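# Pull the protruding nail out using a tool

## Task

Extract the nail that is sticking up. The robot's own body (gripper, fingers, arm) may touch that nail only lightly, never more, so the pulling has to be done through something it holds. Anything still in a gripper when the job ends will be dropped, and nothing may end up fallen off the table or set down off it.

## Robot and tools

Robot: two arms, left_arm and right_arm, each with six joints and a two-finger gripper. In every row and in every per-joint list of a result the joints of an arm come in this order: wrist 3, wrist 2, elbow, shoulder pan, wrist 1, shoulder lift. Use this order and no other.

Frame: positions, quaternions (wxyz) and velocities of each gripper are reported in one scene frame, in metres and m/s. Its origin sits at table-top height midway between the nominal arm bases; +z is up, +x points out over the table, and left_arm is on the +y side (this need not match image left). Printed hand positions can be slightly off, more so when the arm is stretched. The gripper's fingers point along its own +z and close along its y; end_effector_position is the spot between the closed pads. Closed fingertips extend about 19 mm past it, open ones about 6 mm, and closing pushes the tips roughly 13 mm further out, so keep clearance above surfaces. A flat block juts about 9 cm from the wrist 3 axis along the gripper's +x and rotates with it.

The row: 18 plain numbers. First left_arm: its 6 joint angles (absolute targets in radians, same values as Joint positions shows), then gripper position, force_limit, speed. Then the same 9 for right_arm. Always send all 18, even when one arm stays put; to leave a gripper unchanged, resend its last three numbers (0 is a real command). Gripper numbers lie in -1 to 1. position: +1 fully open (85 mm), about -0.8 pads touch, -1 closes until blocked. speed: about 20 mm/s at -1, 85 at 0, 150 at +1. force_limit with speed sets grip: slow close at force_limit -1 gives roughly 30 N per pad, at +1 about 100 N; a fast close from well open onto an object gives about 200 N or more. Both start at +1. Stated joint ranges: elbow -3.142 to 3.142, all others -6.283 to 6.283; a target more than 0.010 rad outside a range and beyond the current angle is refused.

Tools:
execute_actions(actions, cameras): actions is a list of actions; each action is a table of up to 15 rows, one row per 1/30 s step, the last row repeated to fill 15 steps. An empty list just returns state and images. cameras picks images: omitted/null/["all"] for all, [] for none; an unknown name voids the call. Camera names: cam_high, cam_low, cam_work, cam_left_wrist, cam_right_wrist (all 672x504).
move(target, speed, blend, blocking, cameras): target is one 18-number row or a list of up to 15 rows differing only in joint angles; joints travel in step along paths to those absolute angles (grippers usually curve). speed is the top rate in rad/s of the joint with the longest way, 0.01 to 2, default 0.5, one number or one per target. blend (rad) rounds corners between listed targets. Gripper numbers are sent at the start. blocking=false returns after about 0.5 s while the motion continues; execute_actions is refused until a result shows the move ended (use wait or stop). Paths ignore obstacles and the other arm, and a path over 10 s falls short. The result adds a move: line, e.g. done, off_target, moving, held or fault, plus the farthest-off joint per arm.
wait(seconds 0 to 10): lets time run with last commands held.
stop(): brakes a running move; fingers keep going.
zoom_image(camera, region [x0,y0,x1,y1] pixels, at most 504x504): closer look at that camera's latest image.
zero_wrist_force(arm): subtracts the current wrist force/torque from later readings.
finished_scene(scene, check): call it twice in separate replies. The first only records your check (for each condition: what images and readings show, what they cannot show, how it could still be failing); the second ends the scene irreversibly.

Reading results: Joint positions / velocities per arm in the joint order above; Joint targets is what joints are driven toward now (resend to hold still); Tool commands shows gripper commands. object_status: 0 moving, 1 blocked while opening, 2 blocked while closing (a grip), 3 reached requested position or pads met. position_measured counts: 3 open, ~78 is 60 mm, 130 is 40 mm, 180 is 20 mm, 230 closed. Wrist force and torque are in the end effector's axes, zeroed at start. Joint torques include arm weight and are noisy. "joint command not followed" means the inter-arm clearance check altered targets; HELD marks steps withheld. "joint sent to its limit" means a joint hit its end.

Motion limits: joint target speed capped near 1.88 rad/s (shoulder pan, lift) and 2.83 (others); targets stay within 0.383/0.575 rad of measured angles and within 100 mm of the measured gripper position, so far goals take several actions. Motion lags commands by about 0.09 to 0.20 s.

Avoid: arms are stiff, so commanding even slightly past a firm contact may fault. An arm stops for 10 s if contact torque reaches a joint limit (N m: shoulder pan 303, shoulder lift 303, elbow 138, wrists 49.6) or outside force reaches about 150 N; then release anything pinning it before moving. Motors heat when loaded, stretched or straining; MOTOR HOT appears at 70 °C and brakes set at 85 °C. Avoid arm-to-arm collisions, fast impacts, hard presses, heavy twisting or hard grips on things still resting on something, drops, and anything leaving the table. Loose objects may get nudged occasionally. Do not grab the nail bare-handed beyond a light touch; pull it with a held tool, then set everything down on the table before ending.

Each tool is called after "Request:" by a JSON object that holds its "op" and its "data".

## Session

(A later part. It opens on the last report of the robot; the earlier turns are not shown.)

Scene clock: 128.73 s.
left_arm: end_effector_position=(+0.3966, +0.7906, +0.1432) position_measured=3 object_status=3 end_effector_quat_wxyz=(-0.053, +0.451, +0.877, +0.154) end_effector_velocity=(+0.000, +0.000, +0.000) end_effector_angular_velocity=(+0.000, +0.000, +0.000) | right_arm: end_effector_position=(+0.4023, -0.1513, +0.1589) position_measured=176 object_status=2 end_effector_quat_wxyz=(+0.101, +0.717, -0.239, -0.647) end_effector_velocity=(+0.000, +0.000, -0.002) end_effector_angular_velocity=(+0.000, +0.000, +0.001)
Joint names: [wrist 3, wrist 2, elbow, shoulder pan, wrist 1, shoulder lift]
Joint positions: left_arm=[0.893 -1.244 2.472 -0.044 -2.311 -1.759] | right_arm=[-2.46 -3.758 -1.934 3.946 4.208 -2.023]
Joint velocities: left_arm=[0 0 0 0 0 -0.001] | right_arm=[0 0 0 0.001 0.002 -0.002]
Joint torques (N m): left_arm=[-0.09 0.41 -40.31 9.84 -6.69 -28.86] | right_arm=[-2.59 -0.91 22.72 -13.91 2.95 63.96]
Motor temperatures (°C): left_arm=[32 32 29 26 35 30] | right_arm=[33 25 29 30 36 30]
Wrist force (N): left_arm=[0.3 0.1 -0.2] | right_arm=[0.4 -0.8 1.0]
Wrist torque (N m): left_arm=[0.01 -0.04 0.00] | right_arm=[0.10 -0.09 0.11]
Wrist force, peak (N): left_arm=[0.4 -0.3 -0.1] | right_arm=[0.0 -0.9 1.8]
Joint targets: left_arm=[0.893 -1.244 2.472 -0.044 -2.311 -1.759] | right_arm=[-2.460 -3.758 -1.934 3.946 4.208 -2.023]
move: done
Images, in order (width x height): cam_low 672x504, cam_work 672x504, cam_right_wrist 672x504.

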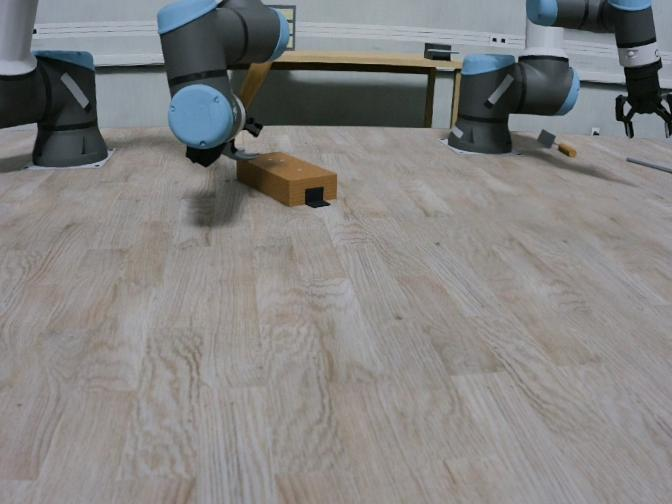

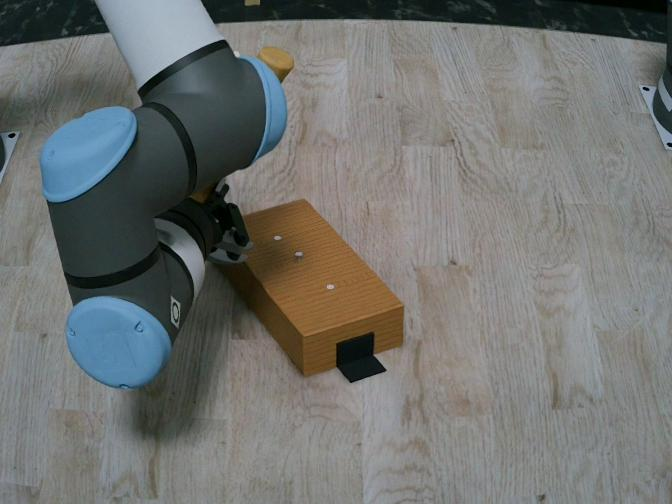

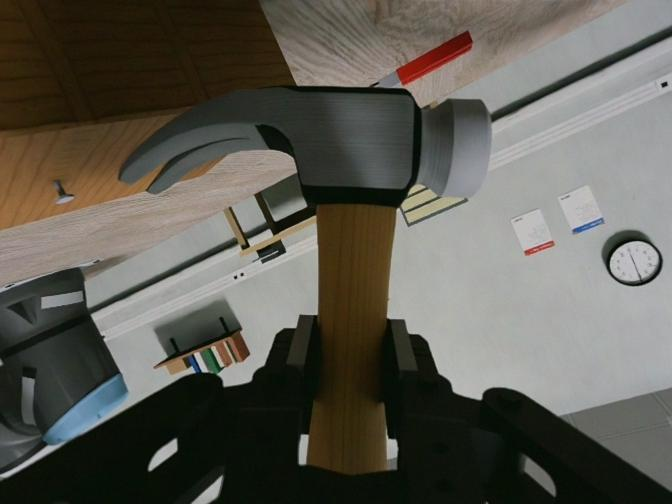

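Request:
{"op": "move", "data": {"target": [[0.893,-1.244,2.472,-0.044,-2.311,-1.759,1,1,1,-2.46,-3.7576,-1.9364,3.9464,4.2214,-2.0345,-1,1,-0.3],[0.893,-1.244,2.472,-0.044,-2.311,-1.759,1,1,1,-2.46,-3.7286,-1.9167,3.9754,4.2148,-2.0481,-1,1,-0.3]], "speed": 0.06, "cameras": ["cam_work","cam_low","cam_right_wrist"]}}

Request:
{"op": "zoom_image", "data": {"camera": "cam_work", "region": [200, 180, 340, 300]}}

Request:
{"op": "zoom_image", "data": {"camera": "cam_low", "region": [200, 110, 320, 200]}}

Scene clock: 130.57 s.
left_arm: end_effector_position=(+0.3966, +0.7906, +0.1432) position_measured=3 object_status=3 end_effector_quat_wxyz=(-0.053, +0.451, +0.877, +0.154) end_effector_velocity=(+0.000, +0.000, +0.001) end_effector_angular_velocity=(+0.000, -0.001, +0.000) | right_arm: end_effector_position=(+0.3980, -0.1264, +0.1508) position_measured=176 object_status=2 end_effector_quat_wxyz=(+0.100, +0.716, -0.237, -0.649) end_effector_velocity=(+0.000, +0.001, +0.000) end_effector_angular_velocity=(+0.000, +0.001, +0.000)
Joint names: [wrist 3, wrist 2, elbow, shoulder pan, wrist 1, shoulder lift]
Joint positions: left_arm=[0.893 -1.244 2.472 -0.044 -2.311 -1.759] | right_arm=[-2.46 -3.729 -1.917 3.975 4.215 -2.048]
Joint velocities: left_arm=[0 0 0 0 0 -0.001] | right_arm=[0 0.002 0.001 0.002 -0.001 -0.001]
Joint torques (N m): left_arm=[-0.1 0.45 -41.03 8.81 -6.83 -30.45] | right_arm=[-2.46 5.04 35.39 22.63 -4.98 66.31]
Motor temperatures (°C): left_arm=[32 32 29 26 35 30] | right_arm=[33 25 29 30 36 30]
Wrist force (N): left_arm=[0.1 0.1 -0.2] | right_arm=[0.2 -0.5 1.8]
Wrist torque (N m): left_arm=[0.02 -0.01 0.00] | right_arm=[0.19 -0.06 0.10]
Wrist force, peak (N): left_arm=[0.3 0.3 -0.6] | right_arm=[-0.6 -1.2 1.7]
Joint targets: left_arm=[0.893 -1.244 2.472 -0.044 -2.311 -1.759] | right_arm=[-2.460 -3.729 -1.917 3.975 4.215 -2.048]
move: done
Images, in order (width x height): cam_low 672x504, cam_work 672x504, cam_right_wrist 672x504.

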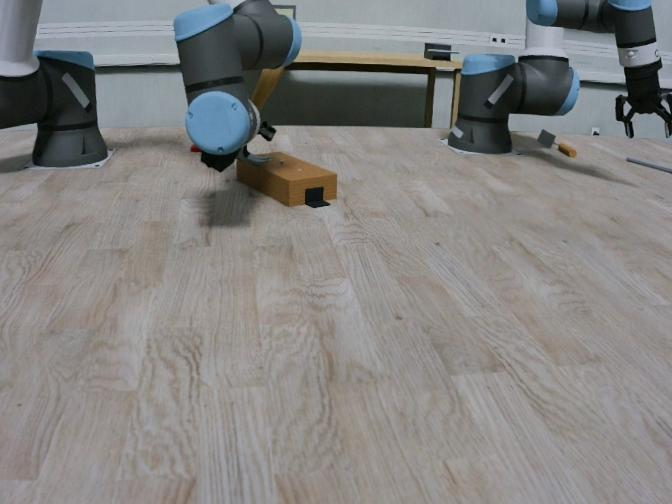

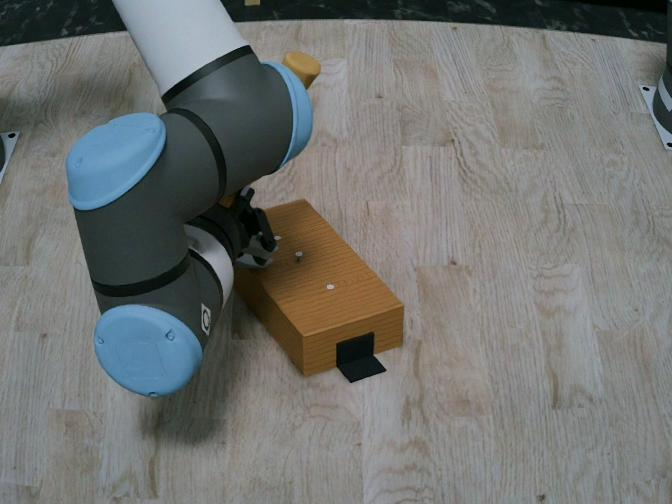

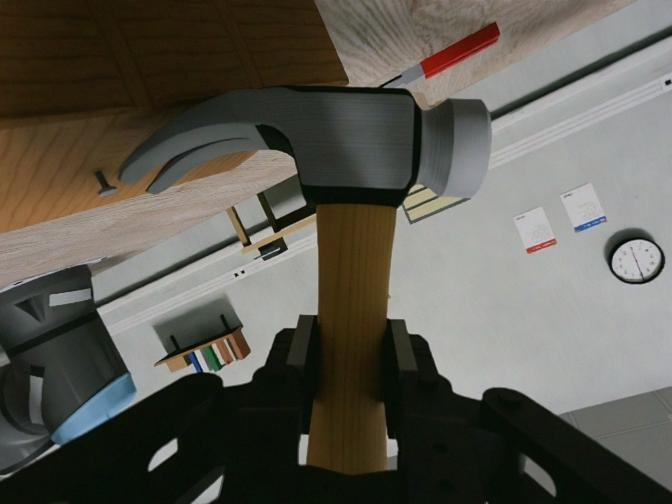

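Scaled by 3.600 from the camera's 672x504 image, which has a finer 960x720 frame.

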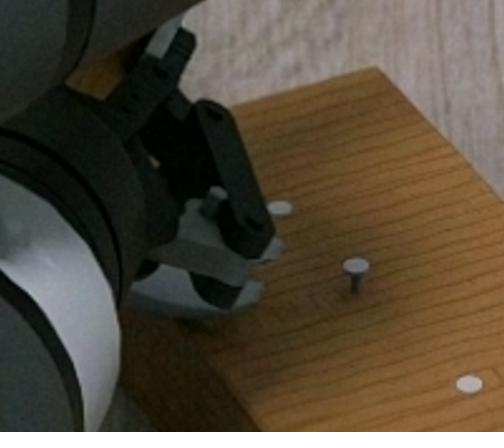

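Scaled by 4.200 from the camera's 672x504 image, which has a finer 960x720 frame.

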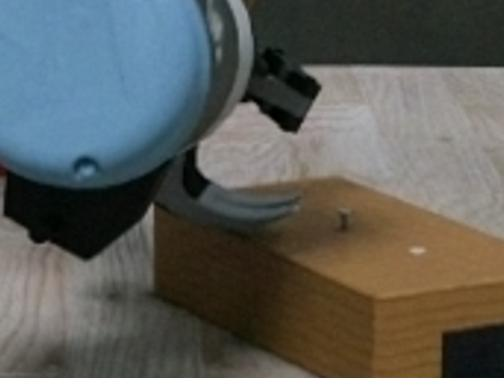

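Request:
{"op": "move", "data": {"target": [[0.893,-1.244,2.472,-0.044,-2.311,-1.759,1,1,1,-2.46,-3.7286,-1.9183,3.9754,4.2239,-2.0556,-1,1,-0.3],[0.893,-1.244,2.472,-0.044,-2.311,-1.759,1,1,1,-2.46,-3.7166,-1.8984,3.9874,4.2147,-2.0665,-1,1,-0.3]], "speed": 0.05, "cameras": ["cam_work","cam_low","cam_right_wrist"]}}

Request:
{"op": "zoom_image", "data": {"camera": "cam_work", "region": [200, 180, 340, 300]}}

Request:
{"op": "zoom_image", "data": {"camera": "cam_low", "region": [200, 110, 320, 200]}}

Scene clock: 131.90 s.
left_arm: end_effector_position=(+0.3966, +0.7906, +0.1432) position_measured=3 object_status=3 end_effector_quat_wxyz=(-0.053, +0.451, +0.877, +0.154) end_effector_velocity=(+0.000, +0.000, +0.000) end_effector_angular_velocity=(+0.000, +0.000, +0.000) | right_arm: end_effector_position=(+0.3996, -0.1118, +0.1462) position_measured=176 object_status=2 end_effector_quat_wxyz=(+0.100, +0.715, -0.236, -0.650) end_effector_velocity=(+0.000, +0.001, +0.000) end_effector_angular_velocity=(+0.000, +0.001, -0.001)
Joint names: [wrist 3, wrist 2, elbow, shoulder pan, wrist 1, shoulder lift]
Joint positions: left_arm=[0.893 -1.244 2.472 -0.044 -2.311 -1.759] | right_arm=[-2.46 -3.717 -1.898 3.987 4.215 -2.066]
Joint velocities: left_arm=[0 0 0 0 0 0] | right_arm=[0 0.002 0.002 0.001 0 -0.002]
Joint torques (N m): left_arm=[0.3 -0.12 -40.91 9.49 -7.13 -30.03] | right_arm=[-2.64 5.22 34.28 22.33 -1.58 58.81]
Motor temperatures (°C): left_arm=[32 32 29 26 35 30] | right_arm=[33 25 29 30 36 30]
Wrist force (N): left_arm=[-0.1 -0.2 -0.3] | right_arm=[-9.4 10.3 -1.2]
Wrist torque (N m): left_arm=[-0.04 0.02 -0.01] | right_arm=[0.22 -0.03 0.46]
Wrist force, peak (N): left_arm=[0.4 -0.2 -0.1] | right_arm=[-16.5 23.8 -1.1]
Joint targets: left_arm=[0.893 -1.244 2.472 -0.044 -2.311 -1.759] | right_arm=[-2.460 -3.717 -1.898 3.987 4.215 -2.066]
move: done
Images, in order (width x height): cam_low 672x504, cam_work 672x504, cam_right_wrist 672x504.

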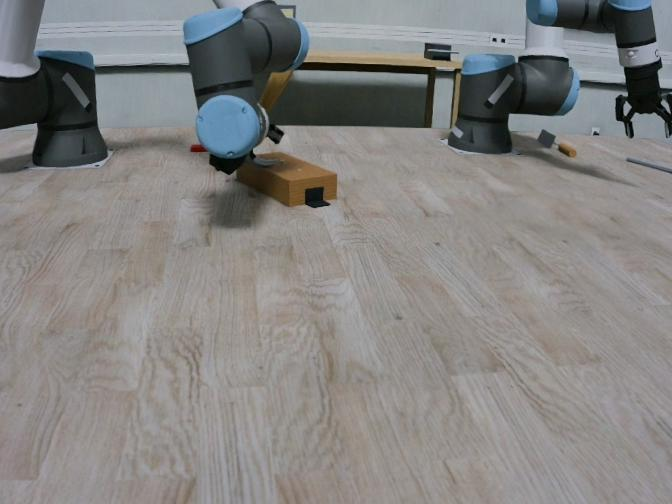

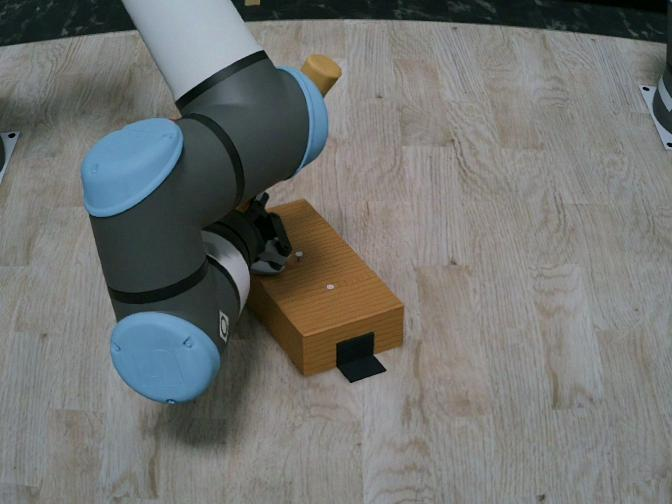

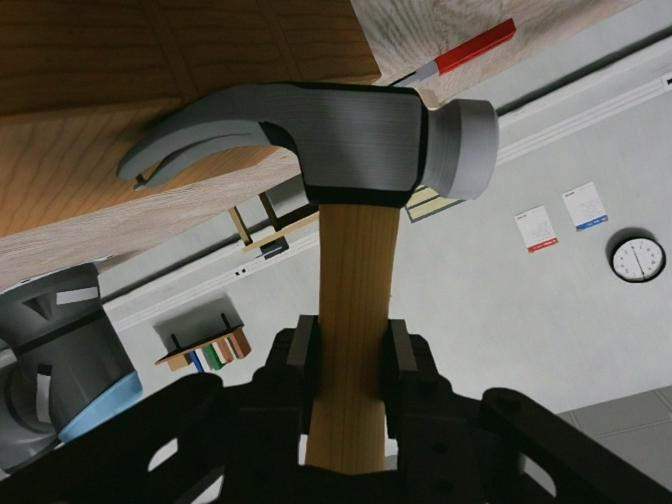

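Scaled by 3.600 from the camera's 672x504 image, which has a finer 960x720 frame.

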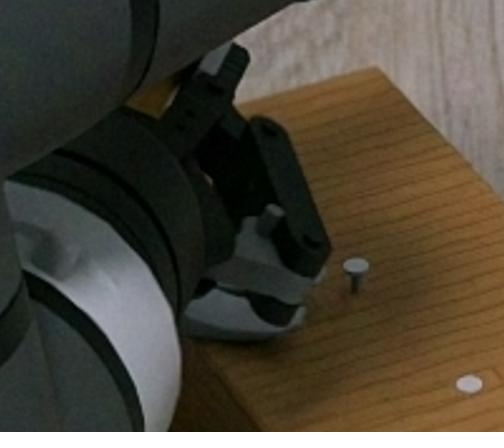

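Scaled by 4.200 from the camera's 672x504 image, which has a finer 960x720 frame.

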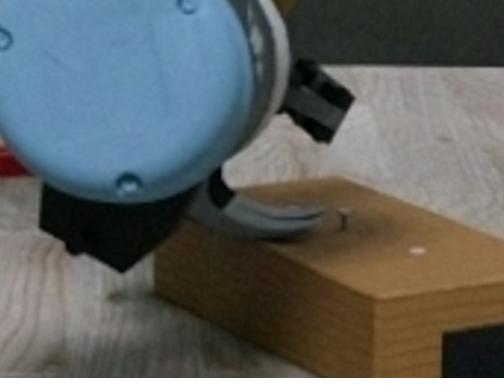

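Request:
{"op": "move", "data": {"target": [0.893,-1.244,2.472,-0.044,-2.311,-1.759,1,1,1,-2.46,-3.6954,-1.8823,4.0086,4.2052,-2.0729,-1,1,-0.3], "speed": 0.03, "cameras": ["cam_work","cam_low","cam_right_wrist"]}}

Request:
{"op": "zoom_image", "data": {"camera": "cam_work", "region": [200, 180, 340, 300]}}

Request:
{"op": "zoom_image", "data": {"camera": "cam_right_wrist", "region": [50, 50, 290, 250]}}

Scene clock: 133.30 s.
left_arm: end_effector_position=(+0.3966, +0.7906, +0.1432) position_measured=3 object_status=3 end_effector_quat_wxyz=(-0.053, +0.451, +0.877, +0.154) end_effector_velocity=(+0.000, +0.000, +0.000) end_effector_angular_velocity=(+0.000, +0.001, +0.000) | right_arm: end_effector_position=(+0.3954, -0.0935, +0.1493) position_measured=176 object_status=2 end_effector_quat_wxyz=(+0.099, +0.714, -0.234, -0.652) end_effector_velocity=(+0.000, +0.001, +0.001) end_effector_angular_velocity=(+0.001, -0.001, +0.000)
Joint names: [wrist 3, wrist 2, elbow, shoulder pan, wrist 1, shoulder lift]
Joint positions: left_arm=[0.893 -1.244 2.472 -0.044 -2.311 -1.759] | right_arm=[-2.46 -3.696 -1.882 4.009 4.205 -2.073]
Joint velocities: left_arm=[0 0 0 0.001 0 0.001] | right_arm=[0 0.001 0.001 0.001 -0.001 0.001]
Joint torques (N m): left_arm=[-0.21 0.75 -40.28 8.82 -6.51 -29.79] | right_arm=[-2.67 5.07 35.51 20.01 -4.5 66.49]
Motor temperatures (°C): left_arm=[32 32 29 26 35 30] | right_arm=[33 25 29 30 36 30]
Wrist force (N): left_arm=[0.3 -0.3 -0.4] | right_arm=[-0.7 0.8 1.2]
Wrist torque (N m): left_arm=[-0.05 -0.04 0.00] | right_arm=[0.23 -0.02 0.15]
Wrist force, peak (N): left_arm=[0.4 -0.3 -0.4] | right_arm=[-9.5 11.2 -0.7]
Joint targets: left_arm=[0.893 -1.244 2.472 -0.044 -2.311 -1.759] | right_arm=[-2.460 -3.695 -1.882 4.009 4.205 -2.073]
move: done
Images, in order (width x height): cam_low 672x504, cam_work 672x504, cam_right_wrist 672x504.

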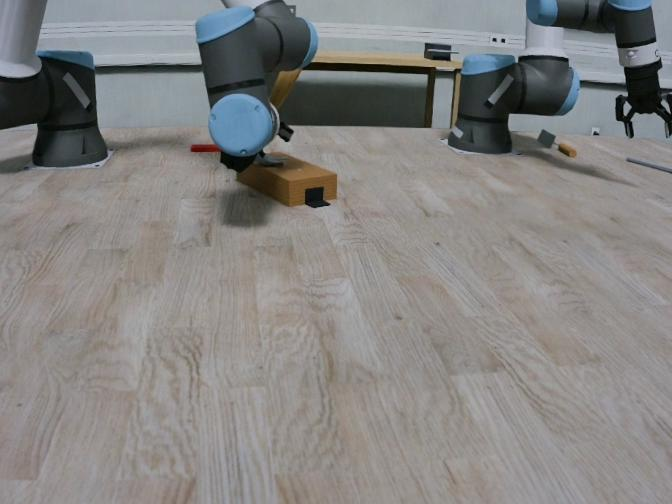

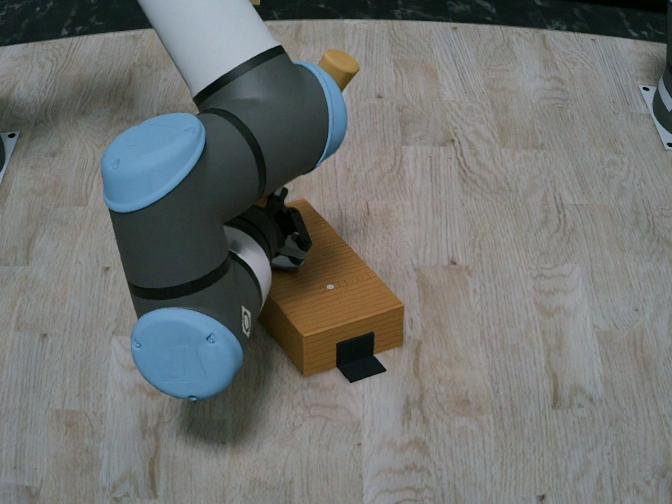

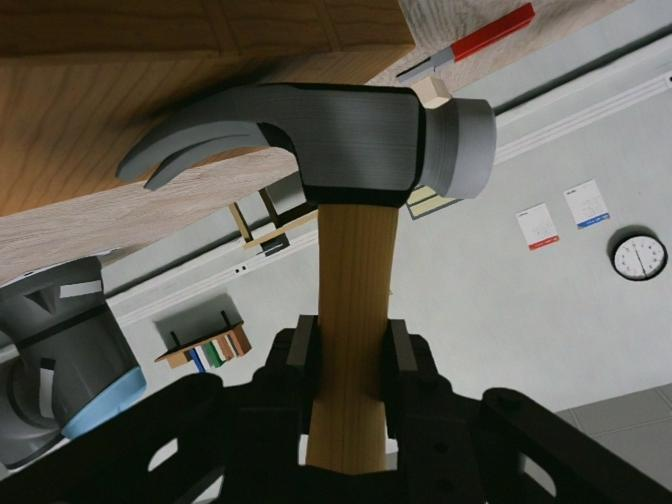

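Scaled by 3.600 from the camera's 672x504 image, which has a finer 960x720 frame.

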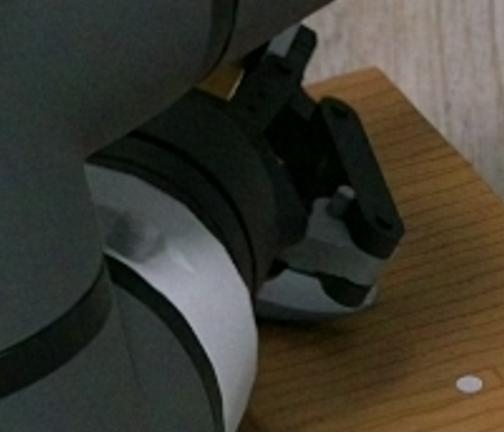

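Scaled by 2.100 from the camera's 672x504 image, which has a finer 960x720 frame.

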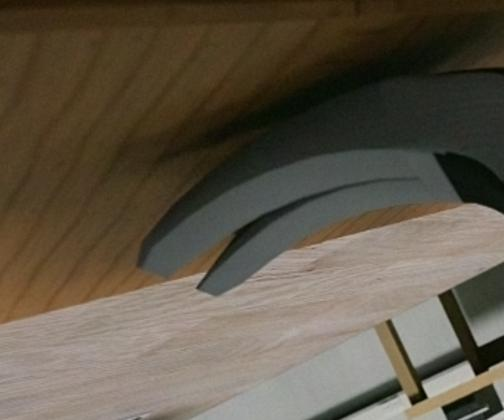

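Request:
{"op": "zoom_image", "data": {"camera": "cam_low", "region": [220, 120, 320, 195]}}

Scaled by 5.040 from the camera's 672x504 image, which has a finer 960x720 frame.

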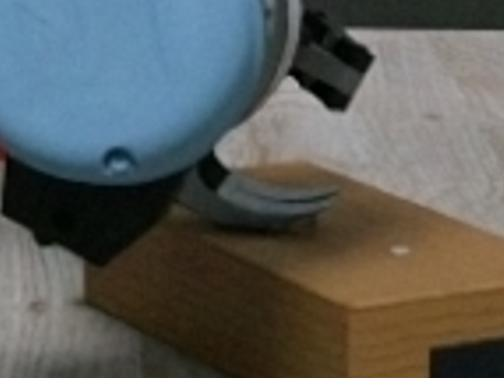

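Request:
{"op": "move", "data": {"target": [[0.893,-1.244,2.472,-0.044,-2.311,-1.759,1,1,1,-2.26,-3.6994,-1.8894,4.0046,4.2084,-2.0690,-1,1,-0.3],[0.893,-1.244,2.472,-0.044,-2.311,-1.759,1,1,1,-2.26,-3.6994,-1.8913,4.0046,4.2194,-2.078,-1,1,-0.3]], "speed": 0.06, "cameras": ["cam_work","cam_low","cam_right_wrist"]}}

Request:
{"op": "zoom_image", "data": {"camera": "cam_work", "region": [200, 180, 340, 300]}}

Request:
{"op": "zoom_image", "data": {"camera": "cam_low", "region": [220, 120, 320, 195]}}

Scene clock: 138.23 s.
left_arm: end_effector_position=(+0.3966, +0.7906, +0.1432) position_measured=3 object_status=3 end_effector_quat_wxyz=(-0.053, +0.451, +0.877, +0.154) end_effector_velocity=(+0.000, +0.000, +0.000) end_effector_angular_velocity=(+0.000, +0.001, +0.000) | right_arm: end_effector_position=(+0.3951, -0.0982, +0.1422) position_measured=176 object_status=2 end_effector_quat_wxyz=(+0.164, +0.688, -0.305, -0.638) end_effector_velocity=(+0.001, -0.001, +0.000) end_effector_angular_velocity=(+0.000, -0.001, -0.002)
Joint names: [wrist 3, wrist 2, elbow, shoulder pan, wrist 1, shoulder lift]
Joint positions: left_arm=[0.893 -1.244 2.472 -0.044 -2.311 -1.759] | right_arm=[-2.26 -3.699 -1.891 4.005 4.219 -2.078]
Joint velocities: left_arm=[0 0 0 0 0 0.001] | right_arm=[0.001 0 0 -0.002 0.001 0]
Joint torques (N m): left_arm=[0.56 0.31 -39.6 9.65 -6.65 -29.4] | right_arm=[2.7 -2.33 16.05 -15.74 12.12 36.86]
Motor temperatures (°C): left_arm=[32 32 29 26 35 30] | right_arm=[33 25 29 30 36 30]
Wrist force (N): left_arm=[0.2 -0.1 -0.4] | right_arm=[-37.1 39.2 1.6]
Wrist torque (N m): left_arm=[-0.02 -0.04 0.00] | right_arm=[-0.36 -0.63 0.72]
Wrist force, peak (N): left_arm=[0.4 0.0 -0.5] | right_arm=[-41.4 40.2 -0.8]
Joint targets: left_arm=[0.893 -1.244 2.472 -0.044 -2.311 -1.759] | right_arm=[-2.260 -3.699 -1.891 4.005 4.219 -2.078]
move: done
Images, in order (width x height): cam_low 672x504, cam_work 672x504, cam_right_wrist 672x504.

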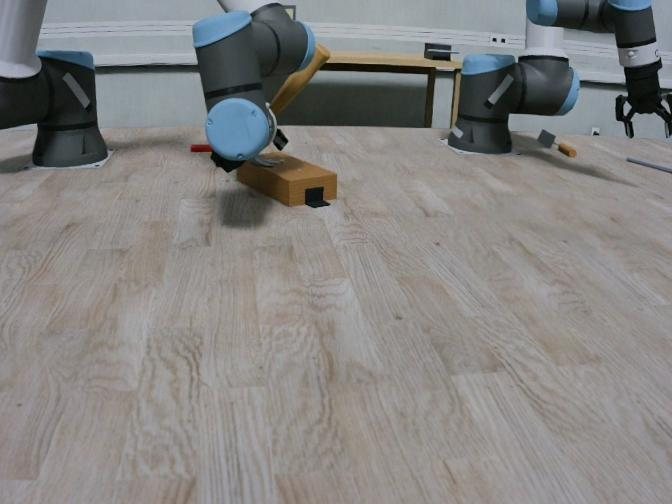

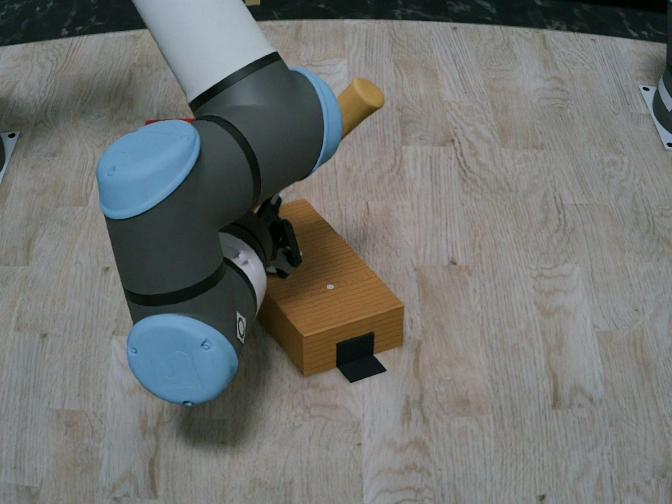

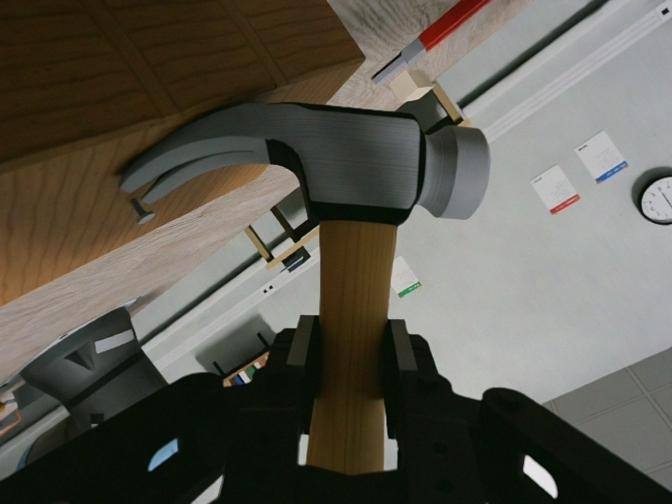

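Scaled by 3.600 from the camera's 672x504 image, which has a finer 960x720 frame.

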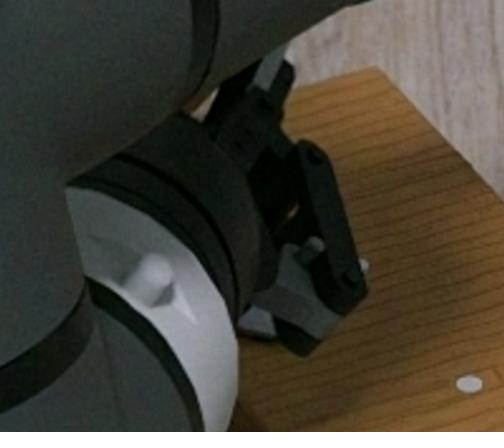

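Scaled by 5.040 from the camera's 672x504 image, which has a finer 960x720 frame.

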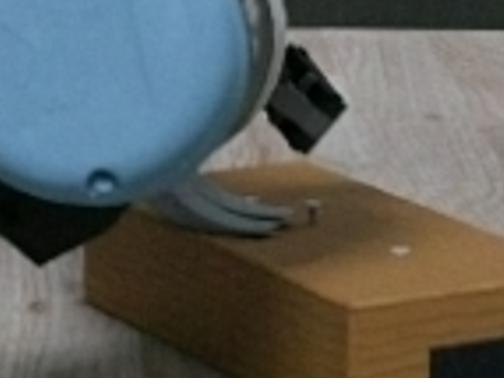

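Request:
{"op": "move", "data": {"target": [[0.893,-1.244,2.472,-0.044,-2.311,-1.759,1,1,1,-2.26,-3.6994,-1.8903,4.0046,4.2134,-2.073,-1,1,-0.3],[0.893,-1.244,2.472,-0.044,-2.311,-1.759,1,1,1,-2.26,-3.6787,-1.8544,4.0253,4.1984,-2.0940,-1,1,-0.3]], "speed": 0.04, "cameras": ["cam_work","cam_low","cam_right_wrist"]}}

Request:
{"op": "zoom_image", "data": {"camera": "cam_right_wrist", "region": [50, 50, 290, 250]}}

Request:
{"op": "zoom_image", "data": {"camera": "cam_low", "region": [220, 120, 320, 195]}}

Scene clock: 140.47 s.
left_arm: end_effector_position=(+0.3966, +0.7906, +0.1432) position_measured=3 object_status=3 end_effector_quat_wxyz=(-0.053, +0.451, +0.877, +0.154) end_effector_velocity=(+0.000, +0.000, -0.001) end_effector_angular_velocity=(+0.000, +0.001, -0.001) | right_arm: end_effector_position=(+0.3968, -0.0728, +0.1467) position_measured=176 object_status=2 end_effector_quat_wxyz=(+0.163, +0.687, -0.303, -0.640) end_effector_velocity=(+0.001, +0.001, +0.001) end_effector_angular_velocity=(+0.001, -0.001, -0.001)
Joint names: [wrist 3, wrist 2, elbow, shoulder pan, wrist 1, shoulder lift]
Joint positions: left_arm=[0.893 -1.244 2.472 -0.044 -2.311 -1.759] | right_arm=[-2.26 -3.679 -1.855 4.025 4.198 -2.094]
Joint velocities: left_arm=[0 0 0.001 -0.001 0 0.001] | right_arm=[0 0.001 0.002 0 -0.001 0.001]
Joint torques (N m): left_arm=[0.46 0.69 -40.13 7.39 -7.12 -28.4] | right_arm=[2.5 5.28 34.92 24.69 -4.75 70]
Motor temperatures (°C): left_arm=[32 32 29 26 35 30] | right_arm=[33 25 29 30 36 30]
Wrist force (N): left_arm=[0.2 -0.1 -0.2] | right_arm=[0.3 0.0 -0.8]
Wrist torque (N m): left_arm=[-0.01 -0.03 -0.01] | right_arm=[0.31 0.15 0.22]
Wrist force, peak (N): left_arm=[0.3 0.3 -0.3] | right_arm=[-41.7 44.1 1.2]
Joint targets: left_arm=[0.893 -1.244 2.472 -0.044 -2.311 -1.759] | right_arm=[-2.260 -3.679 -1.854 4.025 4.198 -2.094]
move: done
Images, in order (width x height): cam_low 672x504, cam_work 672x504, cam_right_wrist 672x504.

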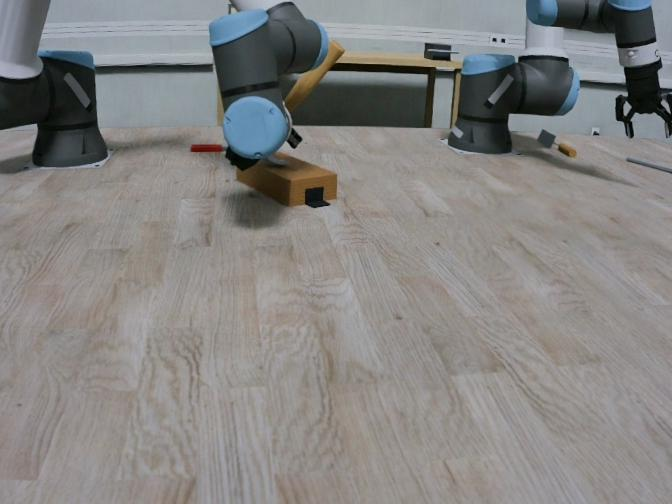

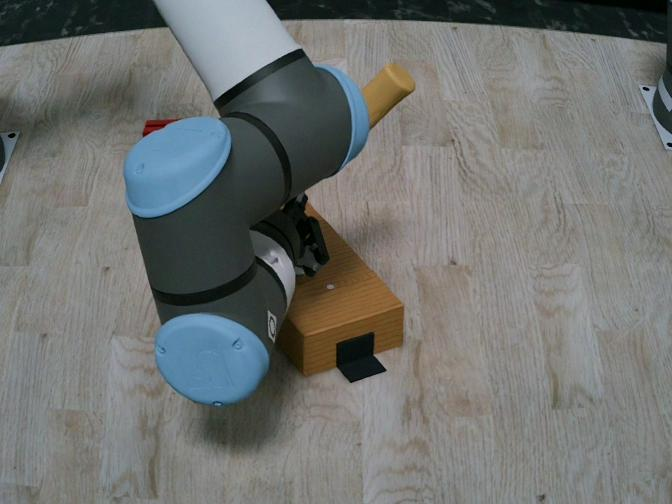

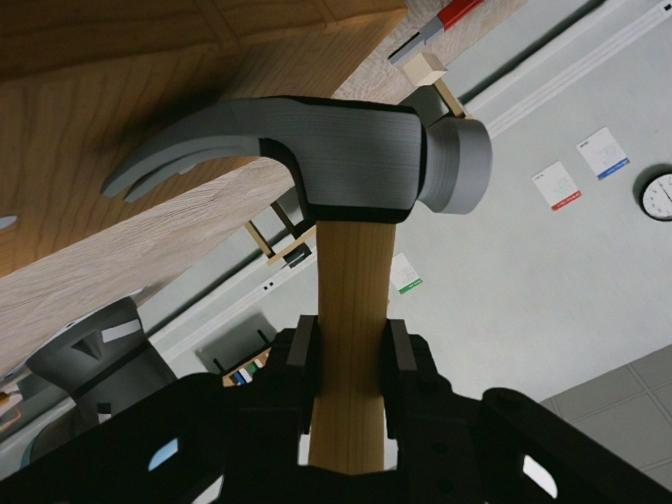

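Scaled by 2.100 from the camera's 672x504 image, which has a finer 960x720 frame.

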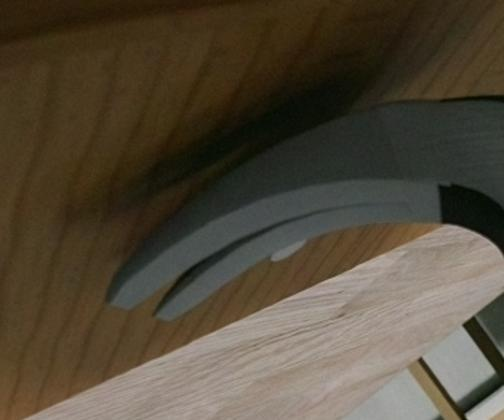

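Scaled by 5.040 from the camera's 672x504 image, which has a finer 960x720 frame.

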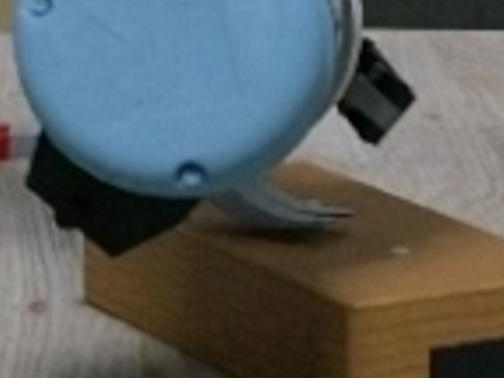

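Request:
{"op": "move", "data": {"target": [0.893,-1.244,2.472,-0.044,-2.311,-1.759,1,1,1,-2.26,-3.6731,-1.8446,4.0309,4.1939,-2.0995,-1,1,-0.3], "speed": 0.03, "cameras": ["cam_work","cam_low","cam_right_wrist"]}}

Request:
{"op": "zoom_image", "data": {"camera": "cam_right_wrist", "region": [50, 50, 290, 250]}}

Request:
{"op": "zoom_image", "data": {"camera": "cam_work", "region": [220, 180, 360, 300]}}

Scene clock: 142.27 s.
left_arm: end_effector_position=(+0.3966, +0.7906, +0.1432) position_measured=3 object_status=3 end_effector_quat_wxyz=(-0.053, +0.451, +0.877, +0.154) end_effector_velocity=(+0.000, +0.000, +0.001) end_effector_angular_velocity=(+0.000, -0.001, +0.000) | right_arm: end_effector_position=(+0.3972, -0.0658, +0.1470) position_measured=176 object_status=2 end_effector_quat_wxyz=(+0.163, +0.686, -0.303, -0.641) end_effector_velocity=(+0.002, +0.000, +0.000) end_effector_angular_velocity=(+0.000, +0.000, -0.003)
Joint names: [wrist 3, wrist 2, elbow, shoulder pan, wrist 1, shoulder lift]
Joint positions: left_arm=[0.893 -1.244 2.472 -0.044 -2.311 -1.759] | right_arm=[-2.26 -3.673 -1.845 4.031 4.194 -2.099]
Joint velocities: left_arm=[0 0 0 0 0 -0.002] | right_arm=[0.001 0.001 0.002 -0.002 0 -0.001]
Joint torques (N m): left_arm=[0.13 0.37 -39.09 8.59 -6.76 -29.32] | right_arm=[2.13 5.4 36.14 22.83 -4.66 72.07]
Motor temperatures (°C): left_arm=[32 32 29 26 35 30] | right_arm=[33 25 29 30 36 30]
Wrist force (N): left_arm=[0.1 -0.1 -0.1] | right_arm=[0.5 0.5 -1.1]
Wrist torque (N m): left_arm=[-0.02 -0.02 -0.01] | right_arm=[0.38 0.09 0.22]
Wrist force, peak (N): left_arm=[0.4 0.1 -0.3] | right_arm=[1.0 0.4 -1.4]
Joint targets: left_arm=[0.893 -1.244 2.472 -0.044 -2.311 -1.759] | right_arm=[-2.260 -3.673 -1.845 4.031 4.194 -2.099]
move: done
Images, in order (width x height): cam_low 672x504, cam_work 672x504, cam_right_wrist 672x504.

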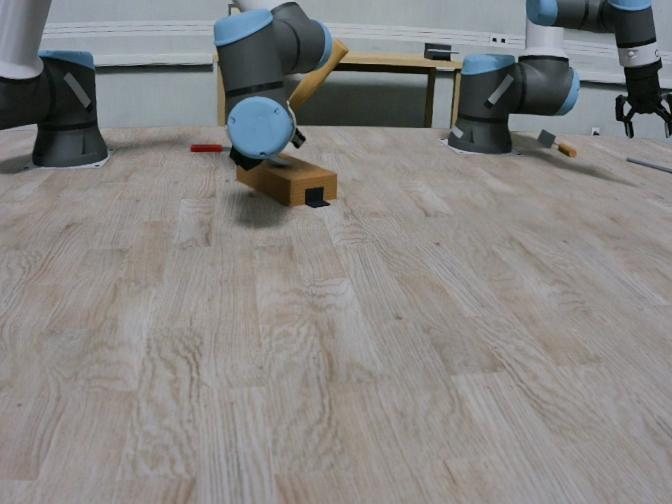

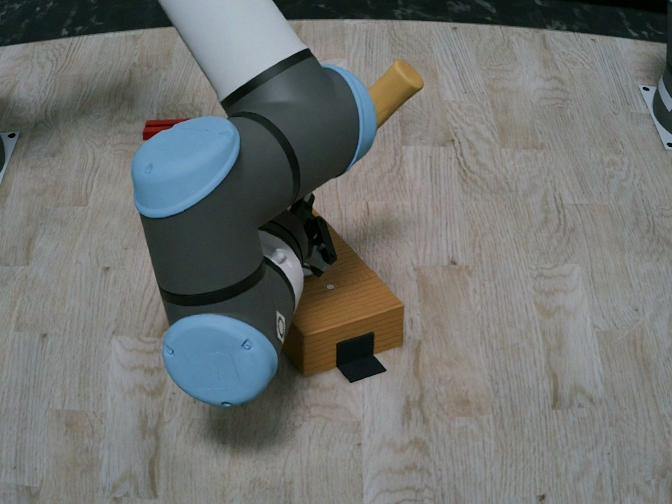

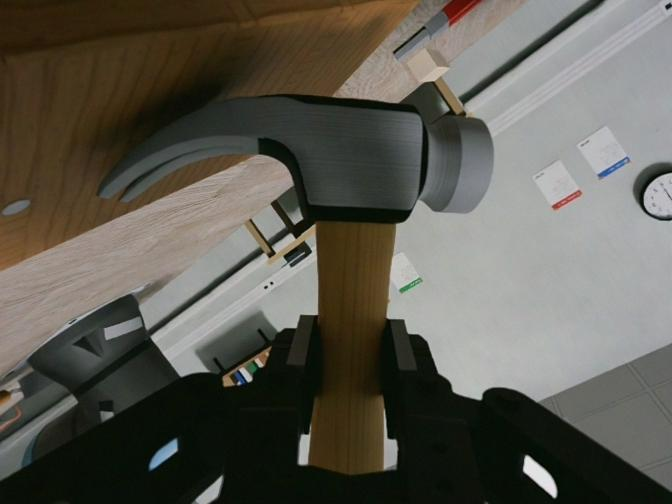

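Scaled by 2.100 from the camera's 672x504 image, which has a finer 960x720 frame.

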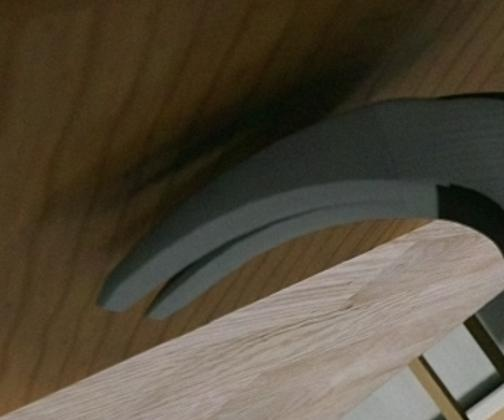

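Scaled by 3.600 from the camera's 672x504 image, which has a finer 960x720 frame.

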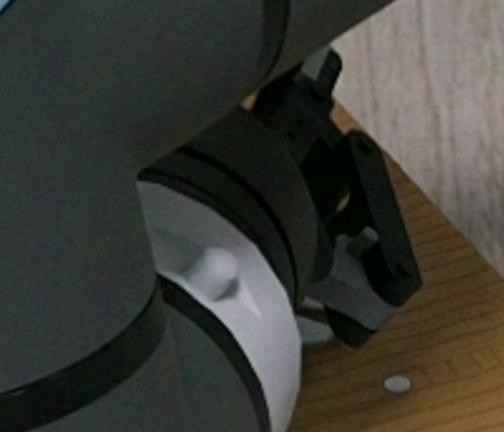

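Request:
{"op": "move", "data": {"target": [[0.893,-1.244,2.472,-0.044,-2.311,-1.759,1,1,1,-2.26,-3.6994,-1.8893,4.0046,4.2114,-2.071,-1,1,-0.3],[0.893,-1.244,2.472,-0.044,-2.311,-1.759,1,1,1,-2.26,-3.6964,-1.8998,4.0076,4.2199,-2.0701,-1,1,-0.3]], "speed": 0.06, "cameras": ["cam_work","cam_low","cam_right_wrist"]}}

Request:
{"op": "zoom_image", "data": {"camera": "cam_right_wrist", "region": [50, 50, 290, 250]}}

Request:
{"op": "zoom_image", "data": {"camera": "cam_low", "region": [220, 120, 320, 195]}}

Request:
{"op": "zoom_image", "data": {"camera": "cam_work", "region": [220, 180, 360, 300]}}

Scene clock: 144.97 s.
left_arm: end_effector_position=(+0.3966, +0.7906, +0.1432) position_measured=3 object_status=3 end_effector_quat_wxyz=(-0.053, +0.451, +0.877, +0.154) end_effector_velocity=(+0.000, +0.000, +0.000) end_effector_angular_velocity=(+0.001, +0.000, -0.001) | right_arm: end_effector_position=(+0.3909, -0.0998, +0.1444) position_measured=176 object_status=2 end_effector_quat_wxyz=(+0.164, +0.687, -0.304, -0.639) end_effector_velocity=(-0.001, +0.000, +0.000) end_effector_angular_velocity=(+0.002, -0.001, +0.000)
Joint names: [wrist 3, wrist 2, elbow, shoulder pan, wrist 1, shoulder lift]
Joint positions: left_arm=[0.893 -1.244 2.472 -0.044 -2.311 -1.759] | right_arm=[-2.26 -3.696 -1.9 4.007 4.22 -2.07]
Joint velocities: left_arm=[0 0.001 0.001 -0.001 0 -0.001] | right_arm=[-0.001 0.001 -0.002 0.001 0.003 0.001]
Joint torques (N m): left_arm=[0.06 0.22 -39.37 8.7 -6.73 -28.18] | right_arm=[2.17 5.02 20.63 21.12 3.39 95.16]
Motor temperatures (°C): left_arm=[32 32 29 26 35 30] | right_arm=[33 25 29 30 36 30]
Wrist force (N): left_arm=[0.1 -0.3 -0.1] | right_arm=[-0.4 -0.9 2.0]
Wrist torque (N m): left_arm=[-0.05 -0.01 0.00] | right_arm=[0.19 -0.08 0.09]
Wrist force, peak (N): left_arm=[0.4 -0.3 -0.1] | right_arm=[-0.4 -0.9 2.0]
Joint targets: left_arm=[0.893 -1.244 2.472 -0.044 -2.311 -1.759] | right_arm=[-2.260 -3.696 -1.900 4.008 4.220 -2.070]
move: done
Images, in order (width x height): cam_low 672x504, cam_work 672x504, cam_right_wrist 672x504.

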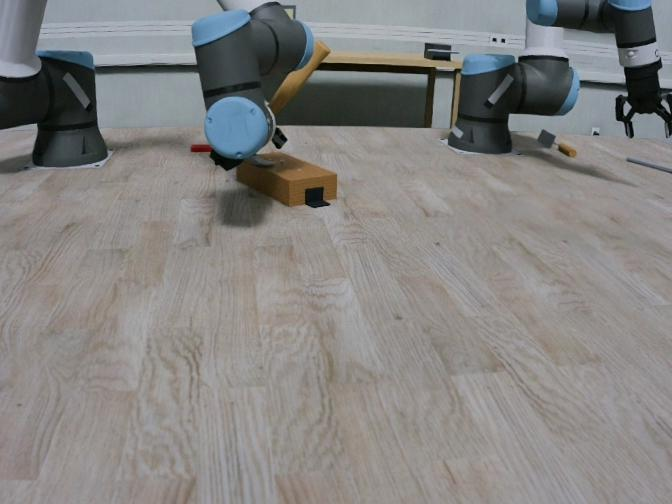

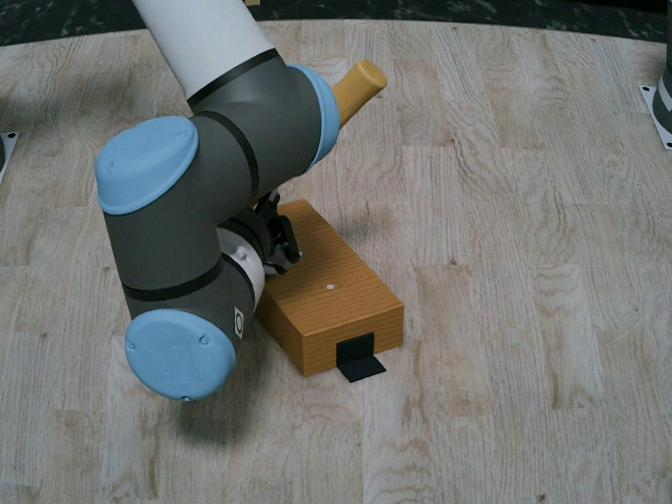

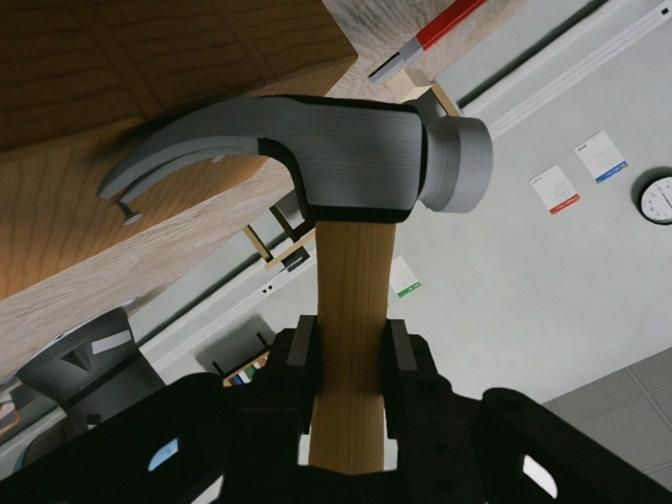

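Scaled by 2.100 from the camera's 672x504 image, which has a finer 960x720 frame.

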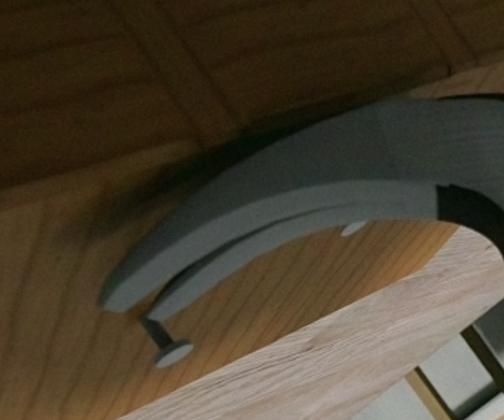

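Scaled by 5.040 from the camera's 672x504 image, which has a finer 960x720 frame.

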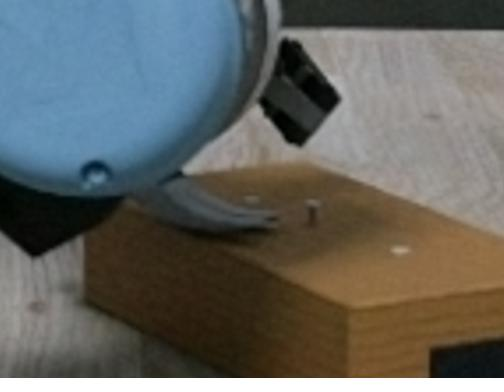

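Scaled by 3.600 from the camera's 672x504 image, which has a finer 960x720 frame.

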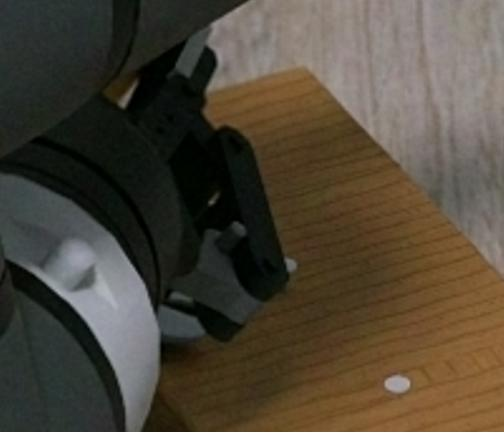

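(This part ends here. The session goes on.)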